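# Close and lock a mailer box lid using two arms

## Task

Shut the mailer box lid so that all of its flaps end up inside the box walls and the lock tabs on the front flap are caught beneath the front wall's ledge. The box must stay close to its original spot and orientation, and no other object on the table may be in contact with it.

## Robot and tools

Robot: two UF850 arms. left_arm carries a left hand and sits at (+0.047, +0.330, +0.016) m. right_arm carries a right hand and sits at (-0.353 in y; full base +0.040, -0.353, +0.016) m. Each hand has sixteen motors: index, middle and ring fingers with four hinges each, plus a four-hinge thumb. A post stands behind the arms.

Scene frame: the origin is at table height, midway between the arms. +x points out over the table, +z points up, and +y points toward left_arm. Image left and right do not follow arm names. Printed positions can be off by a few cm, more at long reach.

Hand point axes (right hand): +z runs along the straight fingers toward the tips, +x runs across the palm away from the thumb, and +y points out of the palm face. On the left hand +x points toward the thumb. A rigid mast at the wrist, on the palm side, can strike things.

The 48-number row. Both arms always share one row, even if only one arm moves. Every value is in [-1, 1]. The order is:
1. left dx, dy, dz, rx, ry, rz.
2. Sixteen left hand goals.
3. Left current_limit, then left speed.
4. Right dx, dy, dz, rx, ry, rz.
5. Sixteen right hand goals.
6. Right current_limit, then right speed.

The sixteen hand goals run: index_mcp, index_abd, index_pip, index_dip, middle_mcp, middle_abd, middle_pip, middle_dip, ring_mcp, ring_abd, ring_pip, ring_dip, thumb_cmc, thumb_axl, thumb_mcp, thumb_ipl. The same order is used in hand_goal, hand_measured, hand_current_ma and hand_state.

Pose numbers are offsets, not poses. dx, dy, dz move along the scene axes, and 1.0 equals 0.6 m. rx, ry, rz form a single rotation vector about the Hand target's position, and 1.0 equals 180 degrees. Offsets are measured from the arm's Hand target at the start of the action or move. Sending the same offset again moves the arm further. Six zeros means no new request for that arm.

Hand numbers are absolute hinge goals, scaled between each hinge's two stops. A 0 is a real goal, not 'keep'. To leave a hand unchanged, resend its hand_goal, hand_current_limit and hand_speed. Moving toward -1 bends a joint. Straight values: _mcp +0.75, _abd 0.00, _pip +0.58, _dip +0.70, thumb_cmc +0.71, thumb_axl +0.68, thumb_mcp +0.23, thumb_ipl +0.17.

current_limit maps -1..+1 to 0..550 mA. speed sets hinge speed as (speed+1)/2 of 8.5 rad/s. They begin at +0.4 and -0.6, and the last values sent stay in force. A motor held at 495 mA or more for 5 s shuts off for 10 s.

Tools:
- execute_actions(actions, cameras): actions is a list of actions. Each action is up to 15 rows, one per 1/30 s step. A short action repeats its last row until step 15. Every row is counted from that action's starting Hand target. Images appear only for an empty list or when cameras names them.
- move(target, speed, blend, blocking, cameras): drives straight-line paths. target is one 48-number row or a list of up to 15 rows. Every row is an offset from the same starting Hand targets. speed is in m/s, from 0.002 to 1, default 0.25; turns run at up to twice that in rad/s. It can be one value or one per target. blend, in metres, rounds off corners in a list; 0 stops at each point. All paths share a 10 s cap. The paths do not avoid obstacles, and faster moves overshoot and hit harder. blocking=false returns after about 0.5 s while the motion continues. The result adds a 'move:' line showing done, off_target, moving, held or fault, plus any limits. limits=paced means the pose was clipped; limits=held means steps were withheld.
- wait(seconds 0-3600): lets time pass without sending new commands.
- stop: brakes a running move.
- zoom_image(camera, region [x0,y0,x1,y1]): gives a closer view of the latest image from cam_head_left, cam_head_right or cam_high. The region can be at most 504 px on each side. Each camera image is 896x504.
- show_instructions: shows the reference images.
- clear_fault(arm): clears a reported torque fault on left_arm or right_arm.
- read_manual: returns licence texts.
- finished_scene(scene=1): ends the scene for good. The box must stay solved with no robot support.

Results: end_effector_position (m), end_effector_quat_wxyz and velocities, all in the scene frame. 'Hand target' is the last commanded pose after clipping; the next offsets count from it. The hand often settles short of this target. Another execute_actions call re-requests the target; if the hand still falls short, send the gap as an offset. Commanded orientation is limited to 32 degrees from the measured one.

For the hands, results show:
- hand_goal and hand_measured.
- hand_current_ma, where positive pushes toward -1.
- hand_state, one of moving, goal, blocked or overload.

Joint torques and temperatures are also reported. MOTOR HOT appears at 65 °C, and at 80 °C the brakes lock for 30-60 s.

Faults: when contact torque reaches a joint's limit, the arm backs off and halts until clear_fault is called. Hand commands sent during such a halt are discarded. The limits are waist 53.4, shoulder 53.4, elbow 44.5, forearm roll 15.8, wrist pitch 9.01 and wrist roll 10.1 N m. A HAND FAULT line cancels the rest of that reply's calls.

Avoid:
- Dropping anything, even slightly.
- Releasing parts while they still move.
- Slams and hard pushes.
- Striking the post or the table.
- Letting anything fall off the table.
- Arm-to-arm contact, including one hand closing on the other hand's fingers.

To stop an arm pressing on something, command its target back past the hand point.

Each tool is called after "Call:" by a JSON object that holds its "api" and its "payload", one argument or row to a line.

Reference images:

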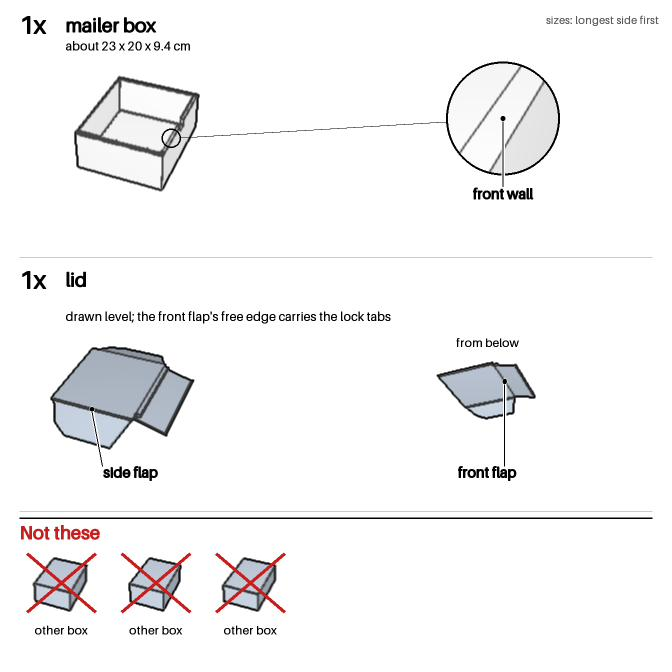

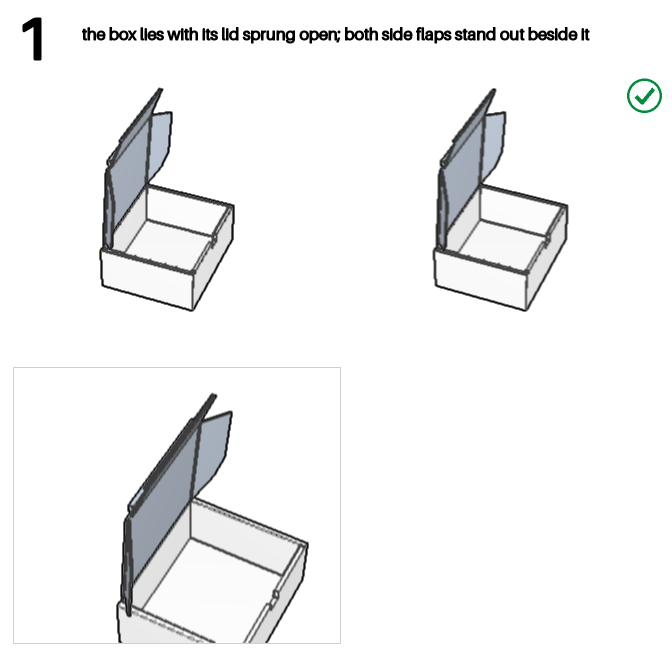

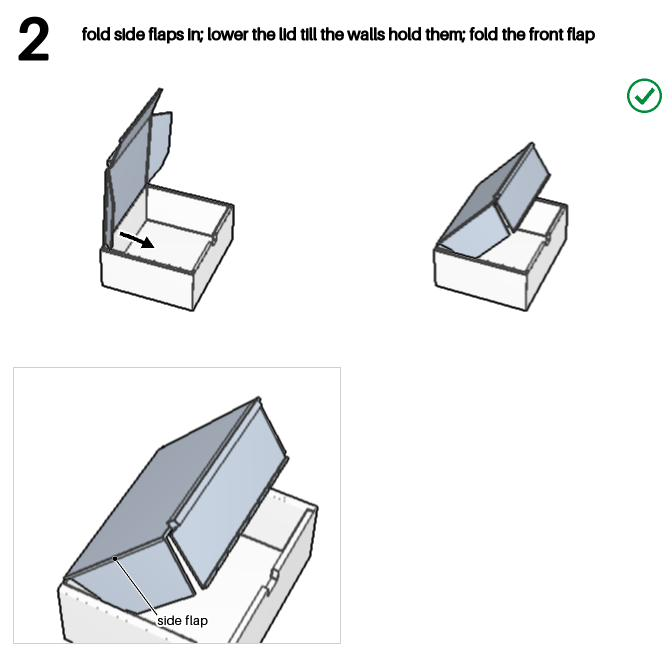

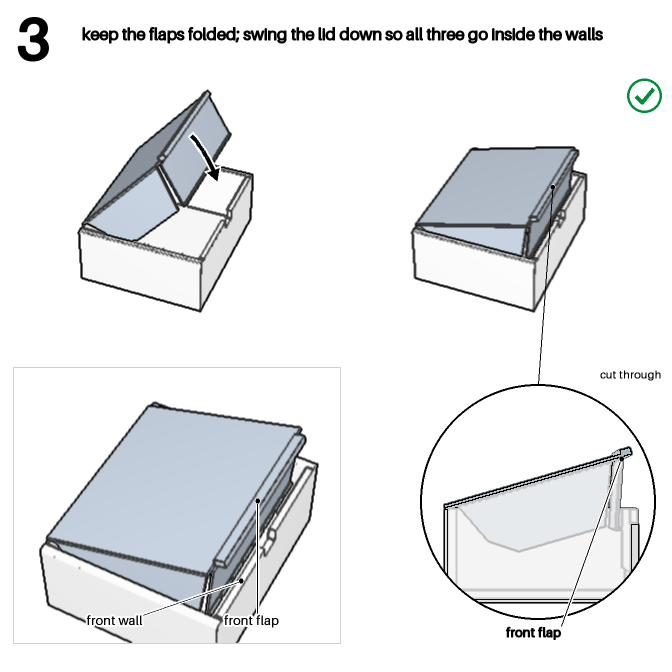

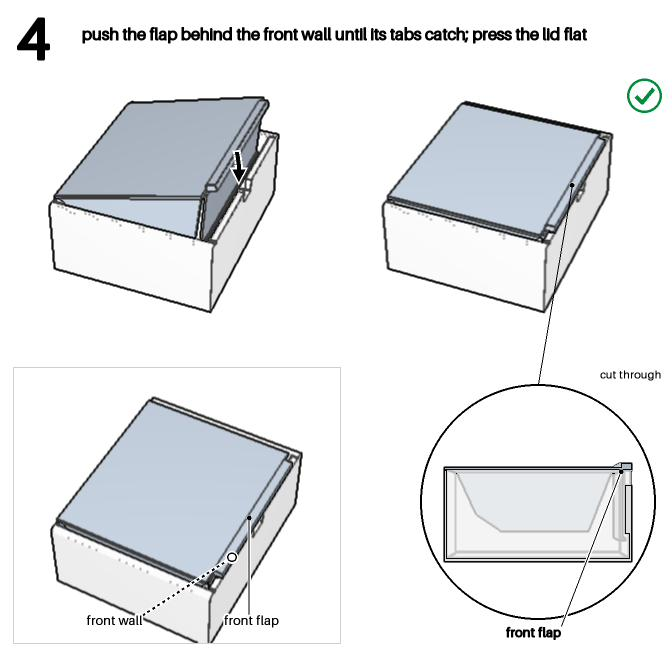

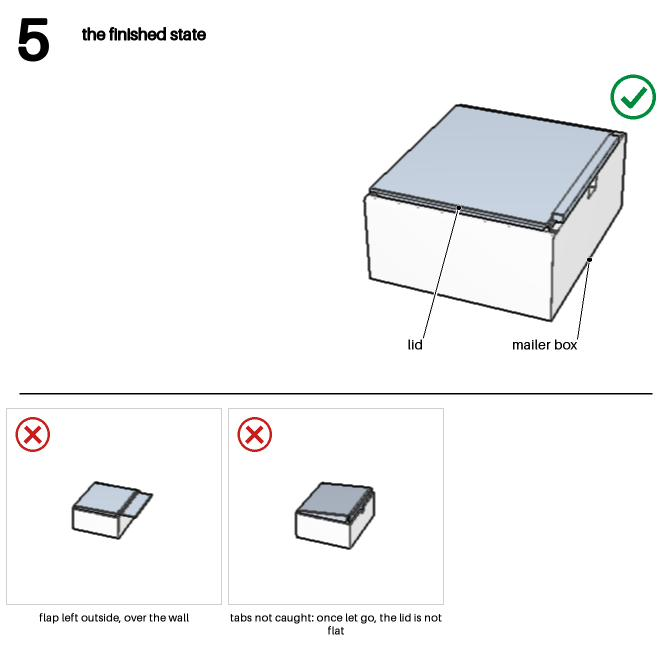

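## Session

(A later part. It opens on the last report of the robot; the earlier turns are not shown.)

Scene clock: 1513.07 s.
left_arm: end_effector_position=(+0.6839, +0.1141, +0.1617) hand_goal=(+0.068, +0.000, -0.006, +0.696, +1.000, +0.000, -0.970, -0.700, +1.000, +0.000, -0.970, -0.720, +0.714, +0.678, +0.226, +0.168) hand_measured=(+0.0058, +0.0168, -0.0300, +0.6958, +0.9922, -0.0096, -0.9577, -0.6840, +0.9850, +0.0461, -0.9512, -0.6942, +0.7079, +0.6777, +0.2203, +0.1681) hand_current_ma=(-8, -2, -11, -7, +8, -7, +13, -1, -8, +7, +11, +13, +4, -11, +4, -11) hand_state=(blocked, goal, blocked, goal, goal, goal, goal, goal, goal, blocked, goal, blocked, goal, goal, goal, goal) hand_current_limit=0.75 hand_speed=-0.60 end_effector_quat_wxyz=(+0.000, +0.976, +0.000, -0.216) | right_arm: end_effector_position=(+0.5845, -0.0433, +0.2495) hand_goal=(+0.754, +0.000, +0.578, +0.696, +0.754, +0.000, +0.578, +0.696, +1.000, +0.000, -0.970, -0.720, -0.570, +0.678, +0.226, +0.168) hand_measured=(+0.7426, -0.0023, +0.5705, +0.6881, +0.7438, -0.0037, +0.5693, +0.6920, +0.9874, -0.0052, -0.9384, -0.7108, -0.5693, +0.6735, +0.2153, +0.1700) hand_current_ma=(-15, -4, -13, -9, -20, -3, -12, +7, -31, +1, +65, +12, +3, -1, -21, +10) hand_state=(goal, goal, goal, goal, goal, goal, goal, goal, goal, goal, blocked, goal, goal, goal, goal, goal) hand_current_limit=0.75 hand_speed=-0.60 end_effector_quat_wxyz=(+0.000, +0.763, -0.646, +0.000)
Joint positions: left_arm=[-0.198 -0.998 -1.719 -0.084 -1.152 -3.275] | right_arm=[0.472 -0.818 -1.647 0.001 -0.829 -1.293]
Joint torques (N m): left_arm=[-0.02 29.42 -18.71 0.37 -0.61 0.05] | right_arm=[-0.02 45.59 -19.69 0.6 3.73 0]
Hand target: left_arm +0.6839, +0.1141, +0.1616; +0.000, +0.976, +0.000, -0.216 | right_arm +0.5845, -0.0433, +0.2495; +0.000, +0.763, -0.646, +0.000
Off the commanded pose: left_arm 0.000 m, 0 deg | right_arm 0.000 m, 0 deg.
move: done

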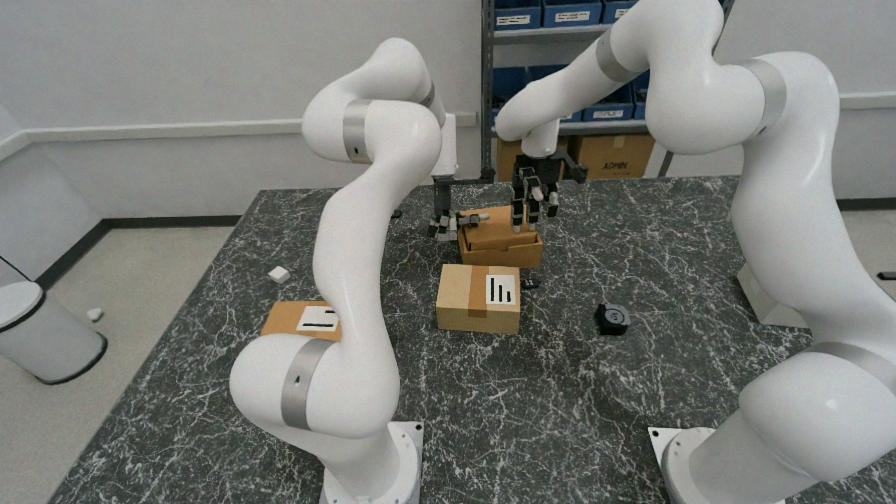

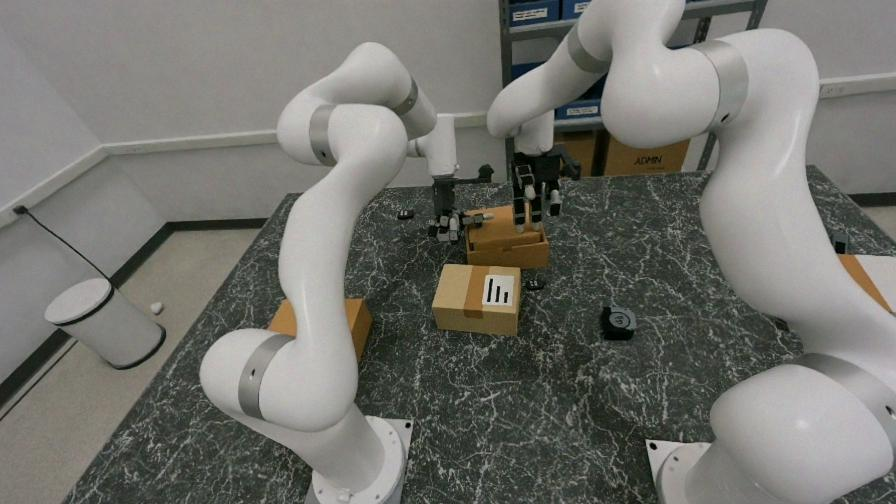

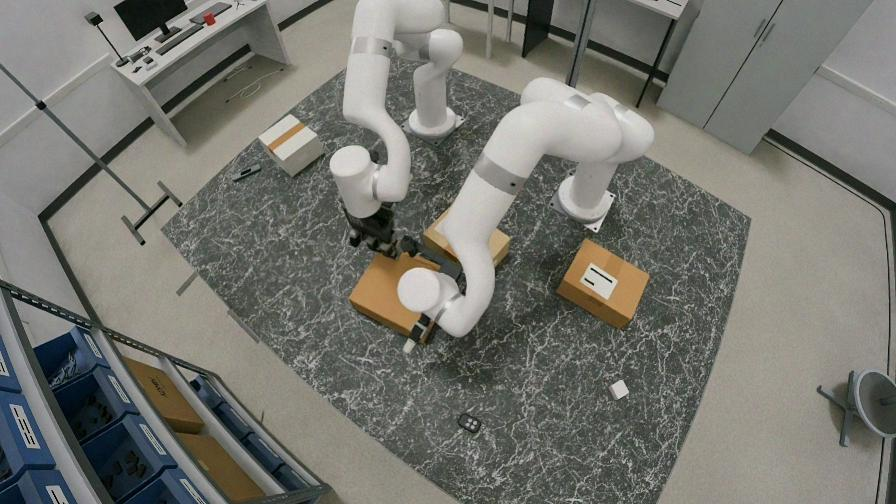

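Call:
{"api": "move", "payload": {
  "target": [
    [-0.0053,-0.0008,-0.0168,0,0,0,0.068,0,-0.007,0.696,1,0,-0.97,-0.70,1,0,-0.97,-0.72,0.714,0.678,0.226,0.168,0.75,-0.6, -0.003,-0.0005,-0.0245,0,0,0,0.754,0,0.577,0.696,0.754,0,0.577,0.696,1,0,-0.97,-0.72,-0.57,0.678,0.226,0.168,0.75,-0.6],
    [-0.008,-0.0013,-0.0292,0,0,0,0.068,0,-0.007,0.696,1,0,-0.97,-0.70,1,0,-0.97,-0.72,0.714,0.678,0.226,0.168,0.75,-0.6, -0.005,-0.0008,-0.044,0,0,0,0.754,0,0.577,0.696,0.754,0,0.577,0.696,1,0,-0.97,-0.72,-0.57,0.678,0.226,0.168,0.75,-0.6]
  ],
  "speed": [0.03,0.02],
  "cameras": ["cam_head_left","cam_head_right","cam_high"]
}}

Call:
{"api": "zoom_image", "payload": {
  "camera": "cam_head_left",
  "region": [450, 175, 570, 275]
}}

Call:
{"api": "zoom_image", "payload": {
  "camera": "cam_head_right",
  "region": [450, 175, 570, 275]
}}

Scene clock: 1527.67 s.
left_arm: end_effector_position=(+0.6791, +0.1134, +0.1442) hand_goal=(+0.068, +0.000, -0.006, +0.696, +1.000, +0.000, -0.970, -0.700, +1.000, +0.000, -0.970, -0.720, +0.714, +0.678, +0.226, +0.168) hand_measured=(-0.0220, -0.0052, -0.0402, +0.6958, +0.9922, -0.0096, -0.9577, -0.6840, +0.9850, +0.0461, -0.9512, -0.6942, +0.7079, +0.6767, +0.2203, +0.1681) hand_current_ma=(-24, -3, -15, -9, +6, -5, +6, -3, -5, +8, +10, +9, +10, -9, +3, -7) hand_state=(blocked, goal, blocked, goal, goal, goal, goal, goal, goal, blocked, goal, blocked, goal, goal, goal, goal) hand_current_limit=0.75 hand_speed=-0.60 end_effector_quat_wxyz=(+0.000, +0.976, +0.000, -0.216) | right_arm: end_effector_position=(+0.5815, -0.0438, +0.2232) hand_goal=(+0.754, +0.000, +0.578, +0.696, +0.754, +0.000, +0.578, +0.696, +1.000, +0.000, -0.970, -0.720, -0.570, +0.678, +0.226, +0.168) hand_measured=(+0.7414, -0.0037, +0.5705, +0.6881, +0.7438, -0.0037, +0.5693, +0.6920, +0.9874, -0.0052, -0.9384, -0.7108, -0.5705, +0.6735, +0.2153, +0.1700) hand_current_ma=(-19, -3, -14, -13, -19, -5, -10, +3, -34, +0, +70, +6, +3, -6, -23, +6) hand_state=(goal, goal, goal, goal, goal, goal, goal, goal, goal, goal, blocked, goal, goal, goal, goal, goal) hand_current_limit=0.75 hand_speed=-0.60 end_effector_quat_wxyz=(+0.000, +0.763, -0.646, +0.000)
Joint positions: left_arm=[-0.201 -1.012 -1.7 -0.086 -1.118 -3.273] | right_arm=[0.473 -0.841 -1.622 0.001 -0.781 -1.292]
Joint torques (N m): left_arm=[-0.02 33 -18.43 0.36 -0.62 0.05] | right_arm=[-0.02 45.84 -19.39 0.57 -0.13 0]
Hand target: left_arm +0.6791, +0.1134, +0.1441; +0.000, +0.976, +0.000, -0.216 | right_arm +0.5815, -0.0438, +0.2231; +0.000, +0.763, -0.646, +0.000
Off the commanded pose: left_arm 0.000 m, 0 deg | right_arm 0.000 m, 0 deg.
move: done

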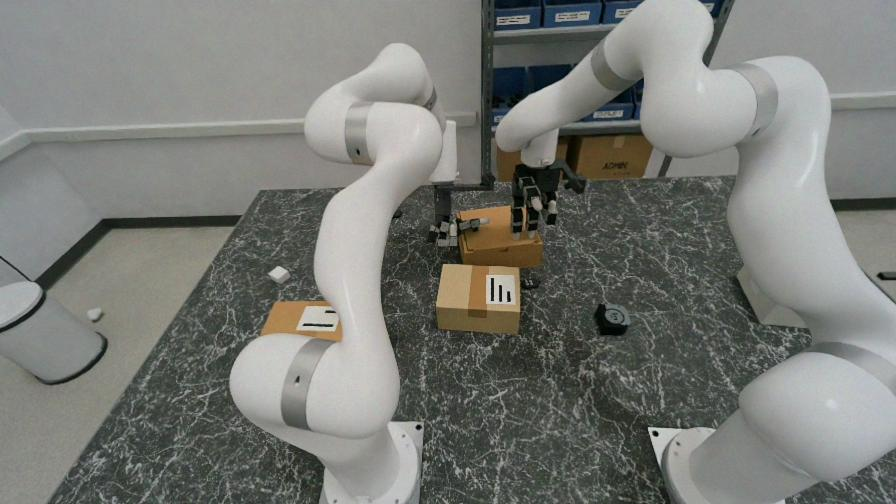

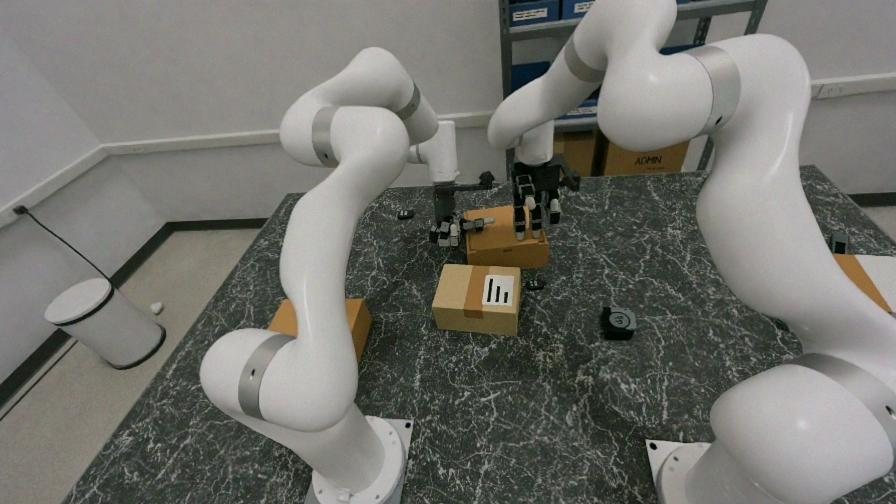

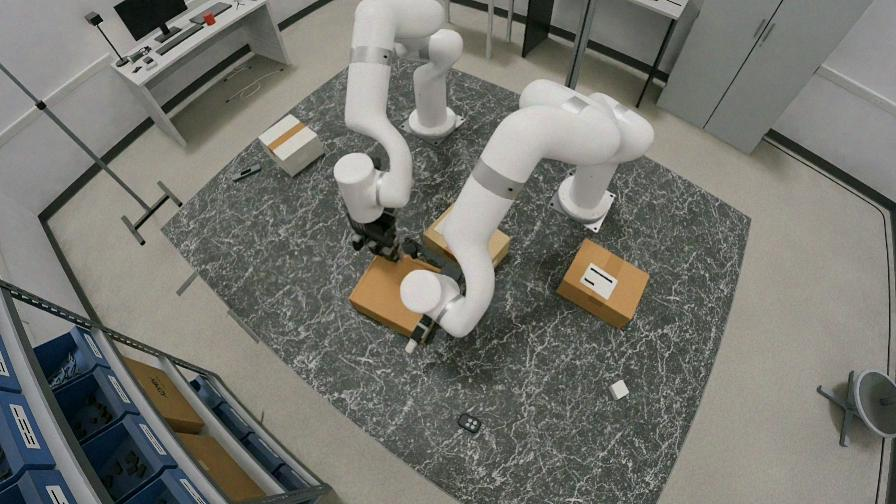

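Scaled by 4.200 from the camera's image (finer frame: 1280x720).

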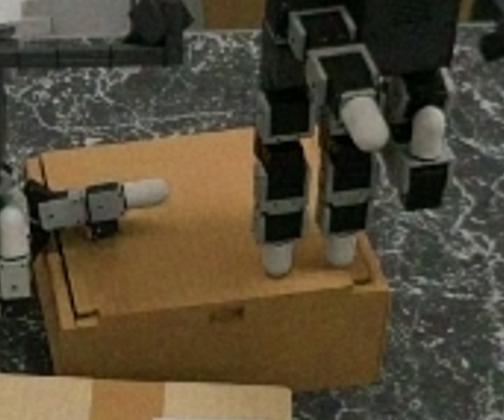

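Scaled by 4.200 from the camera's image (finer frame: 1280x720).

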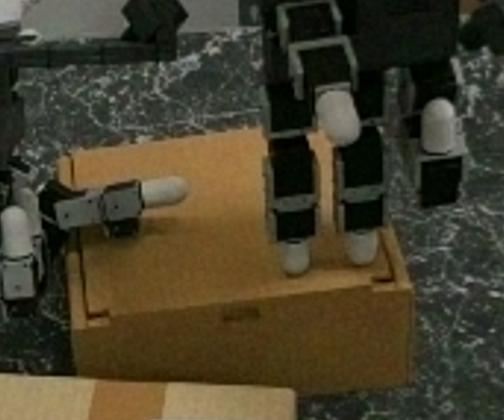

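Call:
{"api": "move", "payload": {
  "target": [
    [-0.001,0,-0.012,0,0,0,0.068,0,-0.007,0.696,1,0,-0.97,-0.70,1,0,-0.97,-0.72,0.714,0.678,0.226,0.168,0.75,-0.6, 0,0,-0.0083,0,0,0,0.754,0,0.577,0.696,0.754,0,0.577,0.696,1,0,-0.97,-0.72,-0.57,0.678,0.226,0.168,0.75,-0.6]
  ],
  "speed": 0.015,
  "cameras": ["cam_head_left","cam_head_right"]
}}

Call:
{"api": "zoom_image", "payload": {
  "camera": "cam_head_left",
  "region": [450, 200, 550, 275]
}}

Call:
{"api": "zoom_image", "payload": {
  "camera": "cam_head_right",
  "region": [450, 200, 550, 275]
}}

Scene clock: 1534.20 s.
left_arm: end_effector_position=(+0.6788, +0.1134, +0.1375) hand_goal=(+0.068, +0.000, -0.006, +0.696, +1.000, +0.000, -0.970, -0.700, +1.000, +0.000, -0.970, -0.720, +0.714, +0.678, +0.226, +0.168) hand_measured=(-0.0521, -0.0110, -0.1172, +0.6958, +0.9922, -0.0096, -0.9577, -0.6840, +0.9850, +0.0461, -0.9525, -0.6942, +0.7079, +0.6777, +0.2203, +0.1672) hand_current_ma=(-47, -5, -51, -9, +4, -11, +7, -1, -4, +8, +7, +13, +8, -11, +4, -11) hand_state=(blocked, goal, blocked, goal, goal, goal, goal, goal, goal, blocked, goal, blocked, goal, goal, goal, goal) hand_current_limit=0.75 hand_speed=-0.60 end_effector_quat_wxyz=(+0.000, +0.976, +0.000, -0.216) | right_arm: end_effector_position=(+0.5820, -0.0435, +0.2200) hand_goal=(+0.754, +0.000, +0.578, +0.696, +0.754, +0.000, +0.578, +0.696, +1.000, +0.000, -0.970, -0.720, -0.570, +0.678, +0.226, +0.168) hand_measured=(+0.7076, -0.0257, +0.5564, +0.6869, +0.7137, -0.0257, +0.5500, +0.6881, +0.9886, -0.0052, -0.9384, -0.7108, -0.5693, +0.6725, +0.2163, +0.1700) hand_current_ma=(-95, -37, -40, -20, -95, -35, -48, -3, -32, +5, +71, +10, +1, -1, -22, +9) hand_state=(blocked, blocked, blocked, goal, blocked, blocked, blocked, goal, goal, goal, blocked, goal, goal, goal, goal, goal) hand_current_limit=0.75 hand_speed=-0.60 end_effector_quat_wxyz=(-0.001, +0.763, -0.646, +0.000)
Joint positions: left_arm=[-0.201 -1.021 -1.699 -0.086 -1.108 -3.272] | right_arm=[0.473 -0.844 -1.62 0.001 -0.773 -1.292]
Joint torques (N m): left_arm=[-28.66 8.33 0.97 -7.42 -0.64 3.18] | right_arm=[-0.02 -6.55 11.93 0.57 3.21 0]
Hand target: left_arm +0.6785, +0.1134, +0.1369; +0.000, +0.976, +0.000, -0.216 | right_arm +0.5815, -0.0438, +0.2181; +0.000, +0.763, -0.646, +0.000
Off the commanded pose: left_arm 0.001 m, 0 deg | right_arm 0.002 m, 0 deg.
move: done

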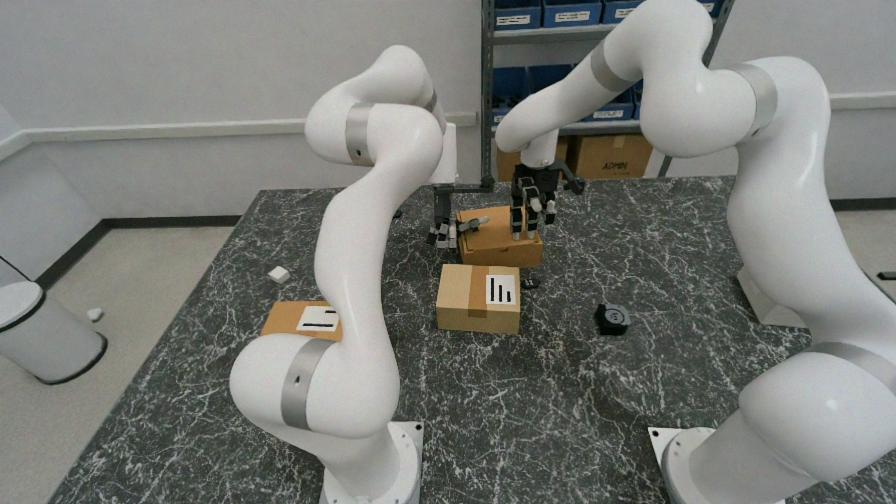

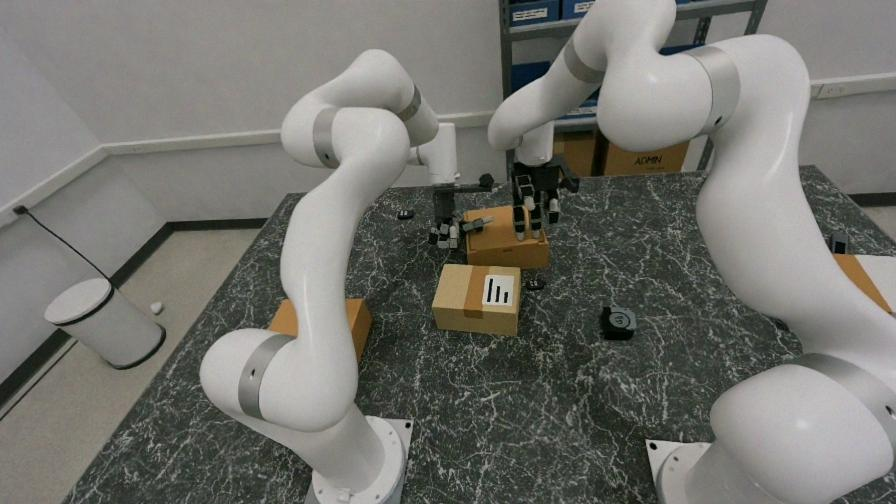

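Scaled by 5.040 from the camera's image (finer frame: 1280x720).

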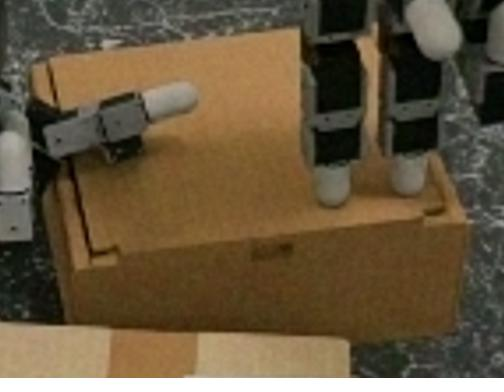

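Scaled by 5.040 from the camera's image (finer frame: 1280x720).

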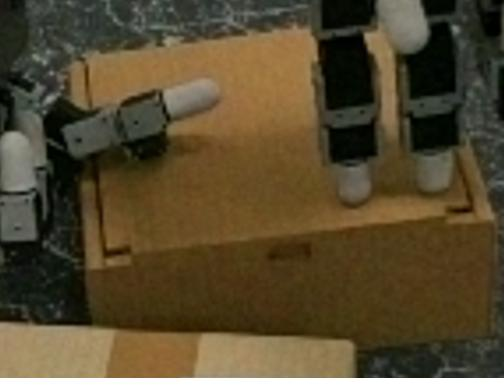

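Call:
{"api": "move", "payload": {
  "target": [
    [0,0,0,0,0,0,0.068,0,-0.007,0.696,1,0,-0.97,-0.70,1,0,-0.97,-0.72,0.714,0.678,0.226,0.168,0.75,-0.6, 0,0,0.01,0,0,0,0.754,0,0.577,0.696,0.754,0,0.577,0.696,1,0,-0.97,-0.72,-0.57,0.678,0.226,0.168,0.75,-0.6]
  ],
  "speed": 0.03,
  "cameras": ["cam_head_left","cam_head_right"]
}}

Call:
{"api": "zoom_image", "payload": {
  "camera": "cam_head_left",
  "region": [450, 200, 550, 275]
}}

Scene clock: 1540.67 s.
left_arm: end_effector_position=(+0.6785, +0.1133, +0.1368) hand_goal=(+0.068, +0.000, -0.006, +0.696, +1.000, +0.000, -0.970, -0.700, +1.000, +0.000, -0.970, -0.720, +0.714, +0.678, +0.226, +0.168) hand_measured=(-0.0666, -0.0286, -0.1159, +0.6958, +0.9922, -0.0096, -0.9577, -0.6853, +0.9850, +0.0461, -0.9512, -0.6942, +0.7079, +0.6767, +0.2203, +0.1681) hand_current_ma=(-61, -6, -50, -8, +10, -5, +8, -1, -10, +7, +9, +7, +5, -11, +0, -10) hand_state=(blocked, blocked, blocked, goal, goal, goal, goal, goal, goal, blocked, goal, blocked, goal, goal, goal, goal) hand_current_limit=0.75 hand_speed=-0.60 end_effector_quat_wxyz=(+0.000, +0.976, +0.000, -0.216) | right_arm: end_effector_position=(+0.5815, -0.0438, +0.2241) hand_goal=(+0.754, +0.000, +0.578, +0.696, +0.754, +0.000, +0.578, +0.696, +1.000, +0.000, -0.970, -0.720, -0.570, +0.678, +0.226, +0.168) hand_measured=(+0.7414, -0.0081, +0.5718, +0.6881, +0.7438, -0.0081, +0.5693, +0.6869, +0.9874, -0.0052, -0.9397, -0.7095, -0.5693, +0.6735, +0.2143, +0.1710) hand_current_ma=(-18, -7, -8, -16, -24, -3, -8, -10, -31, +3, +73, +10, -4, -4, -22, +8) hand_state=(goal, goal, goal, goal, goal, goal, goal, goal, goal, goal, blocked, goal, goal, goal, goal, goal) hand_current_limit=0.75 hand_speed=-0.60 end_effector_quat_wxyz=(+0.000, +0.763, -0.646, +0.000)
Joint positions: left_arm=[-0.201 -1.022 -1.699 -0.086 -1.108 -3.272] | right_arm=[0.473 -0.84 -1.622 0.001 -0.783 -1.292]
Joint torques (N m): left_arm=[-0.02 49.02 -18.32 0.36 -0.64 0.05] | right_arm=[-0.02 45.85 -19.42 0.57 -0.1 0]
Hand target: left_arm +0.6785, +0.1134, +0.1369; +0.000, +0.976, +0.000, -0.216 | right_arm +0.5815, -0.0438, +0.2241; +0.000, +0.763, -0.646, +0.000
Off the commanded pose: left_arm 0.000 m, 0 deg | right_arm 0.000 m, 0 deg.
move: done

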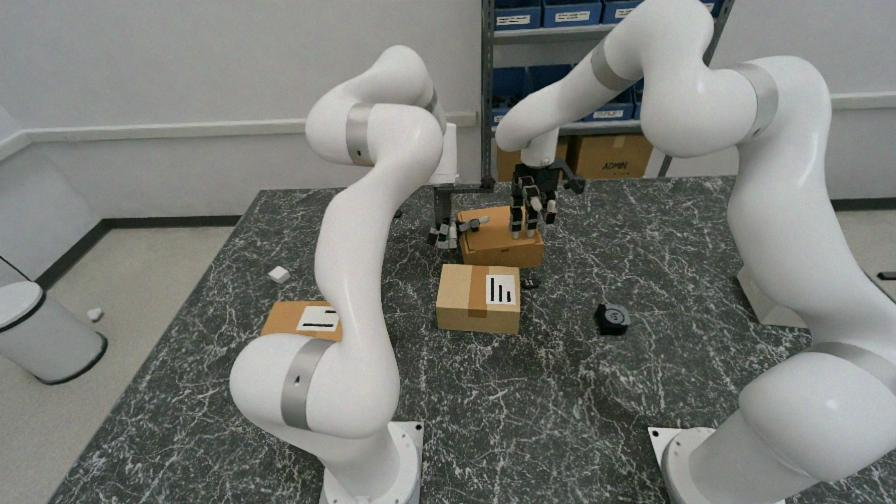

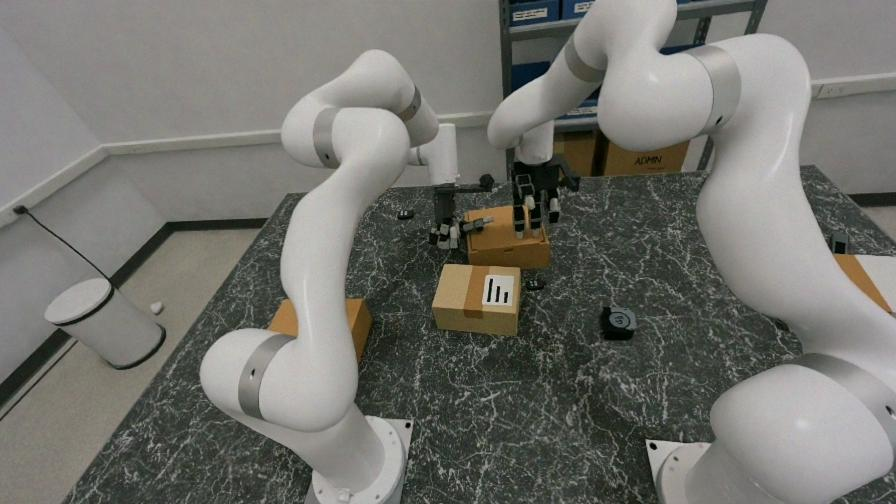

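Scaled by 5.040 from the camera's image (finer frame: 1280x720).

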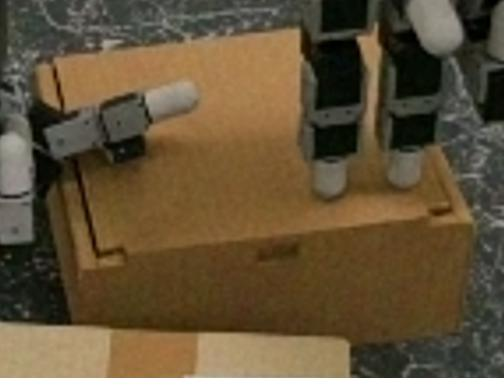

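Call:
{"api": "move", "payload": {
  "target": [
    [0,0,0.0333,0,0,0,0.068,0,-0.007,0.696,1,0,-0.97,-0.70,1,0,-0.97,-0.72,0.714,0.678,0.226,0.168,0.75,-0.6, 0,0,0.025,0,0,0,0.754,0,0.577,0.696,0.754,0,0.577,0.696,1,0,-0.97,-0.72,-0.57,0.678,0.226,0.168,0.75,-0.6]
  ],
  "speed": 0.03,
  "cameras": ["cam_head_left","cam_head_right"]
}}

Call:
{"api": "zoom_image", "payload": {
  "camera": "cam_head_left",
  "region": [450, 200, 550, 275]
}}

Call:
{"api": "zoom_image", "payload": {
  "camera": "cam_head_right",
  "region": [450, 200, 550, 275]
}}

Scene clock: 1547.13 s.
left_arm: end_effector_position=(+0.6785, +0.1134, +0.1568) hand_goal=(+0.068, +0.000, -0.006, +0.696, +1.000, +0.000, -0.970, -0.700, +1.000, +0.000, -0.970, -0.720, +0.714, +0.678, +0.226, +0.168) hand_measured=(+0.0781, -0.0037, -0.0081, +0.6958, +0.9922, -0.0096, -0.9577, -0.6853, +0.9850, +0.0461, -0.9512, -0.6942, +0.7079, +0.6777, +0.2203, +0.1672) hand_current_ma=(+4, -4, -8, -7, +5, -9, +9, +1, -8, +11, +8, +9, +9, -10, +3, -9) hand_state=(goal, goal, goal, goal, goal, goal, goal, goal, goal, blocked, goal, blocked, goal, goal, goal, goal) hand_current_limit=0.75 hand_speed=-0.60 end_effector_quat_wxyz=(+0.000, +0.976, +0.000, -0.216) | right_arm: end_effector_position=(+0.5815, -0.0438, +0.2391) hand_goal=(+0.754, +0.000, +0.578, +0.696, +0.754, +0.000, +0.578, +0.696, +1.000, +0.000, -0.970, -0.720, -0.570, +0.678, +0.226, +0.168) hand_measured=(+0.7414, -0.0066, +0.5718, +0.6894, +0.7438, -0.0081, +0.5693, +0.6856, +0.9886, -0.0052, -0.9384, -0.7108, -0.5693, +0.6735, +0.2143, +0.1700) hand_current_ma=(-23, -12, -14, -14, -20, -9, -12, -11, -29, -1, +68, +14, -3, -5, -23, +7) hand_state=(goal, goal, goal, goal, goal, goal, goal, goal, goal, goal, blocked, goal, goal, goal, goal, goal) hand_current_limit=0.75 hand_speed=-0.60 end_effector_quat_wxyz=(+0.000, +0.763, -0.646, +0.000)
Joint positions: left_arm=[-0.201 -0.992 -1.696 -0.085 -1.134 -3.275] | right_arm=[0.473 -0.822 -1.629 0.001 -0.807 -1.292]
Joint torques (N m): left_arm=[-0.02 48.71 -18.56 0.37 -0.62 -3.17] | right_arm=[-0.02 45.59 -19.58 0.59 -0.1 0]
Hand target: left_arm +0.6785, +0.1134, +0.1569; +0.000, +0.976, +0.000, -0.216 | right_arm +0.5815, -0.0438, +0.2391; +0.000, +0.763, -0.646, +0.000
Off the commanded pose: left_arm 0.000 m, 0 deg | right_arm 0.000 m, 0 deg.
move: done

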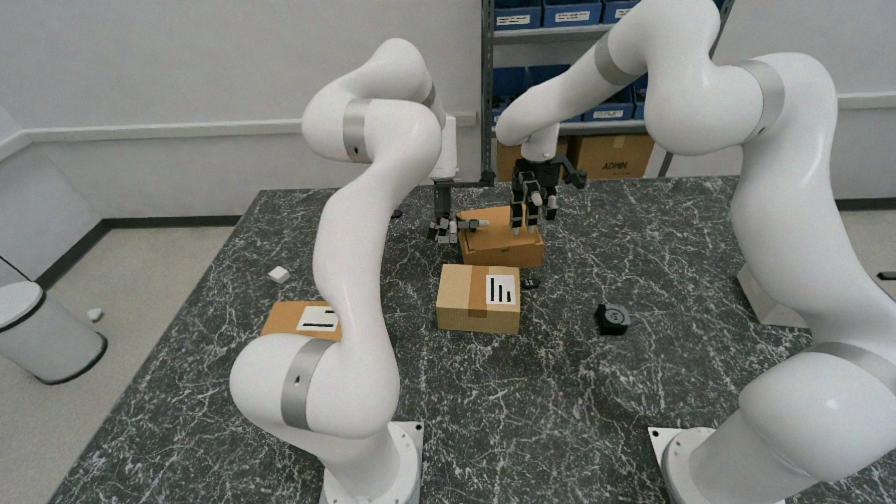

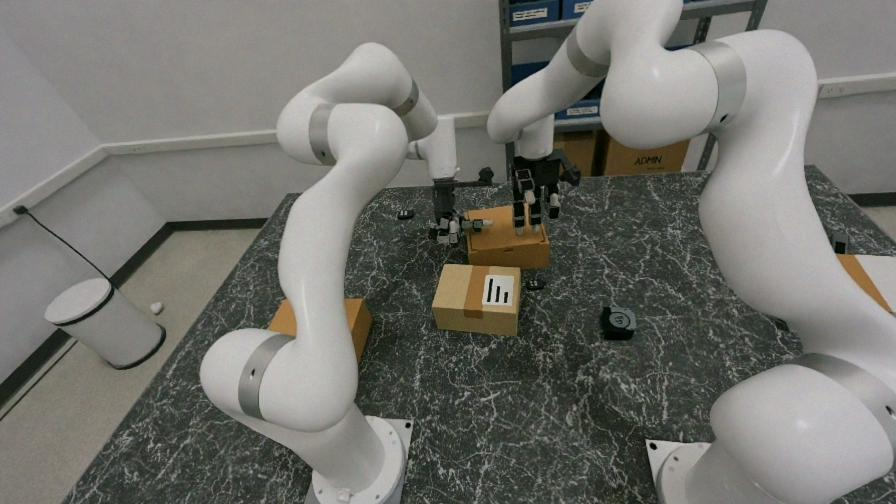

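Scaled by 5.040 from the camera's image (finer frame: 1280x720).

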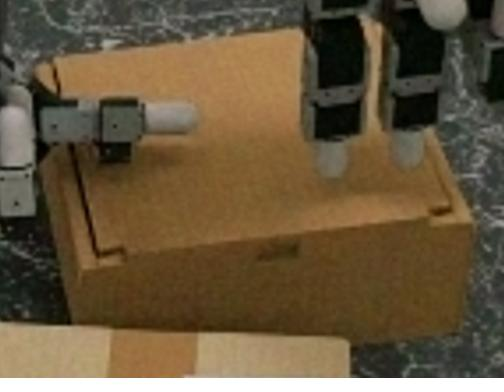

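Scaled by 5.040 from the camera's image (finer frame: 1280x720).

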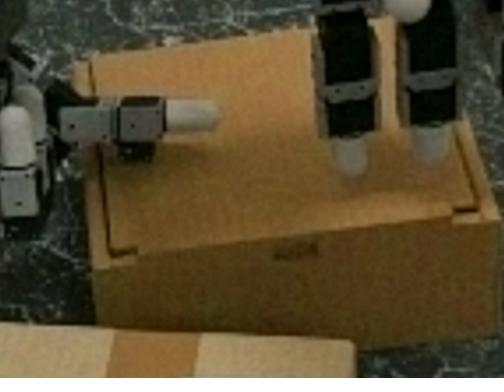

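Call:
{"api": "move", "payload": {
  "target": [
    [0,0.1,0.1,0,0,0,0.068,0,-0.007,0.696,1,0,-0.97,-0.70,1,0,-0.97,-0.72,0.714,0.678,0.226,0.168,0.75,-0.6, -0.05,-0.03,0.12,0,0,0,0.754,0,0.577,0.696,0.754,0,0.577,0.696,1,0,-0.97,-0.72,-0.57,0.678,0.226,0.168,0.75,-0.6],
    [0,0.3,0.15,0,0,0,0.068,0,-0.007,0.696,1,0,-0.97,-0.70,1,0,-0.97,-0.72,0.714,0.678,0.226,0.168,0.75,-0.6, -0.1,-0.3,0.15,0,0,0,0.754,0,0.577,0.696,0.754,0,0.577,0.696,1,0,-0.97,-0.72,-0.57,0.678,0.226,0.168,0.75,-0.6]
  ],
  "speed": [0.06,0.15],
  "blend": [0.02,0],
  "cameras": ["cam_head_left","cam_head_right","cam_high"]
}}

Call:
{"api": "zoom_image", "payload": {
  "camera": "cam_head_left",
  "region": [445, 200, 555, 280]
}}

Call:
{"api": "zoom_image", "payload": {
  "camera": "cam_head_right",
  "region": [445, 200, 555, 280]
}}

Call:
{"api": "zoom_image", "payload": {
  "camera": "cam_high",
  "region": [340, 190, 520, 350]
}}

Scene clock: 1556.33 s.
left_arm: end_effector_position=(+0.6785, +0.2933, +0.2469) hand_goal=(+0.068, +0.000, -0.006, +0.696, +1.000, +0.000, -0.970, -0.700, +1.000, +0.000, -0.970, -0.720, +0.714, +0.678, +0.226, +0.168) hand_measured=(+0.0793, -0.0037, -0.0069, +0.6958, +0.9910, -0.0096, -0.9577, -0.6840, +0.9850, +0.0461, -0.9525, -0.6942, +0.7154, +0.6777, +0.2203, +0.1672) hand_current_ma=(+10, -4, -11, -7, +4, -7, +7, -2, -9, +7, +9, +11, +8, -9, +3, -7) hand_state=(goal, goal, goal, goal, goal, goal, goal, goal, goal, blocked, goal, blocked, goal, goal, goal, goal) hand_current_limit=0.75 hand_speed=-0.60 end_effector_quat_wxyz=(+0.000, +0.976, +0.000, -0.216) | right_arm: end_effector_position=(+0.5215, -0.2238, +0.3291) hand_goal=(+0.754, +0.000, +0.578, +0.696, +0.754, +0.000, +0.578, +0.696, +1.000, +0.000, -0.970, -0.720, -0.570, +0.678, +0.226, +0.168) hand_measured=(+0.7414, -0.0081, +0.5705, +0.6894, +0.7438, -0.0096, +0.5705, +0.6869, +0.9874, -0.0052, -0.9371, -0.7108, -0.5755, +0.6735, +0.2153, +0.1710) hand_current_ma=(-19, -6, -13, -12, -19, -7, -13, -3, -29, +1, +66, +8, +0, -1, -22, +7) hand_state=(goal, goal, goal, goal, goal, goal, goal, goal, goal, goal, blocked, goal, goal, goal, goal, goal) hand_current_limit=0.75 hand_speed=-0.60 end_effector_quat_wxyz=(+0.000, +0.763, -0.646, +0.000)
Joint positions: left_arm=[0.053 -0.848 -1.665 0.031 -1.252 -3.091] | right_arm=[0.236 -0.447 -1.263 0.001 -0.816 -1.529]
Joint torques (N m): left_arm=[-0.02 46.43 -19.41 0.52 -0.64 0.05] | right_arm=[-0.02 34.95 -19.6 0.57 -0.14 -2.43]
Hand target: left_arm +0.6785, +0.2934, +0.2469; +0.000, +0.976, +0.000, -0.216 | right_arm +0.5215, -0.2238, +0.3291; +0.000, +0.763, -0.646, +0.000
Off the commanded pose: left_arm 0.000 m, 0 deg | right_arm 0.000 m, 0 deg.
move: done

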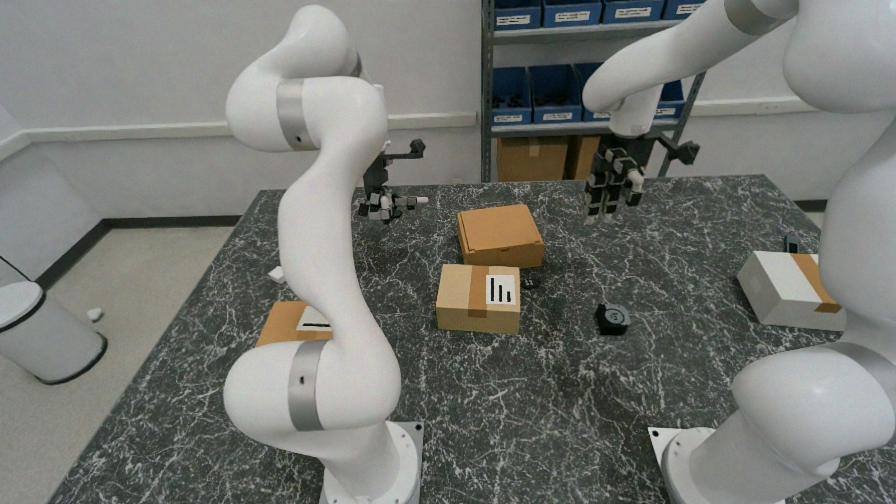

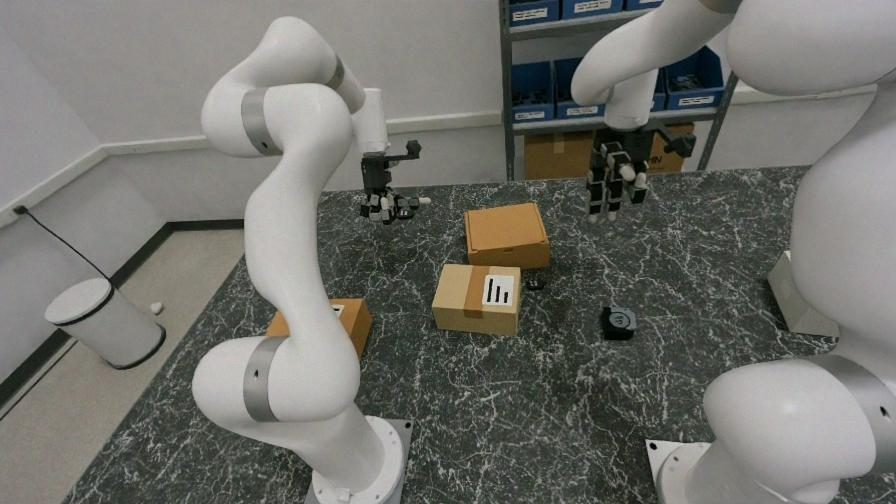

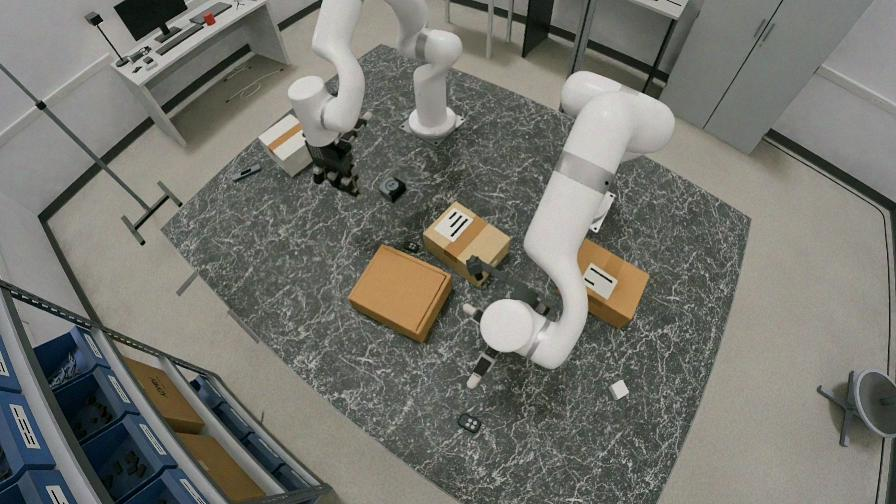

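Scaled by 4.582 from the camera's image (finer frame: 1280x720).

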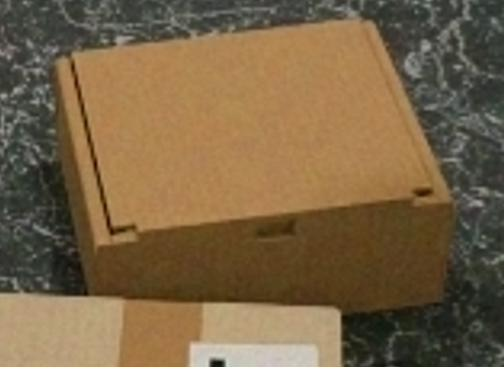

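Scaled by 4.582 from the camera's image (finer frame: 1280x720).

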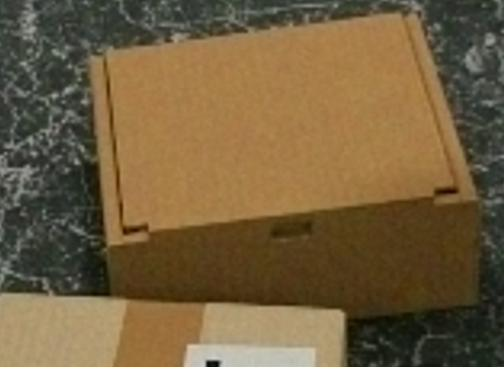

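Scaled by 2.800 from the camera's image (finer frame: 1280x720).

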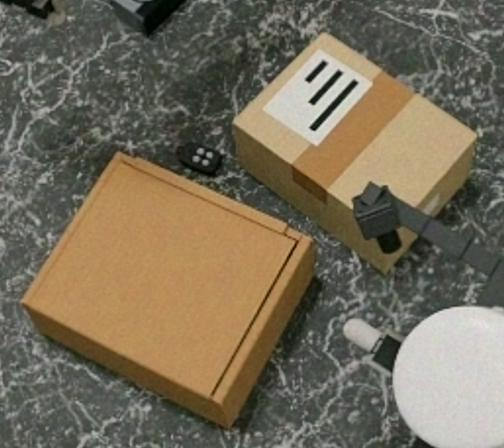

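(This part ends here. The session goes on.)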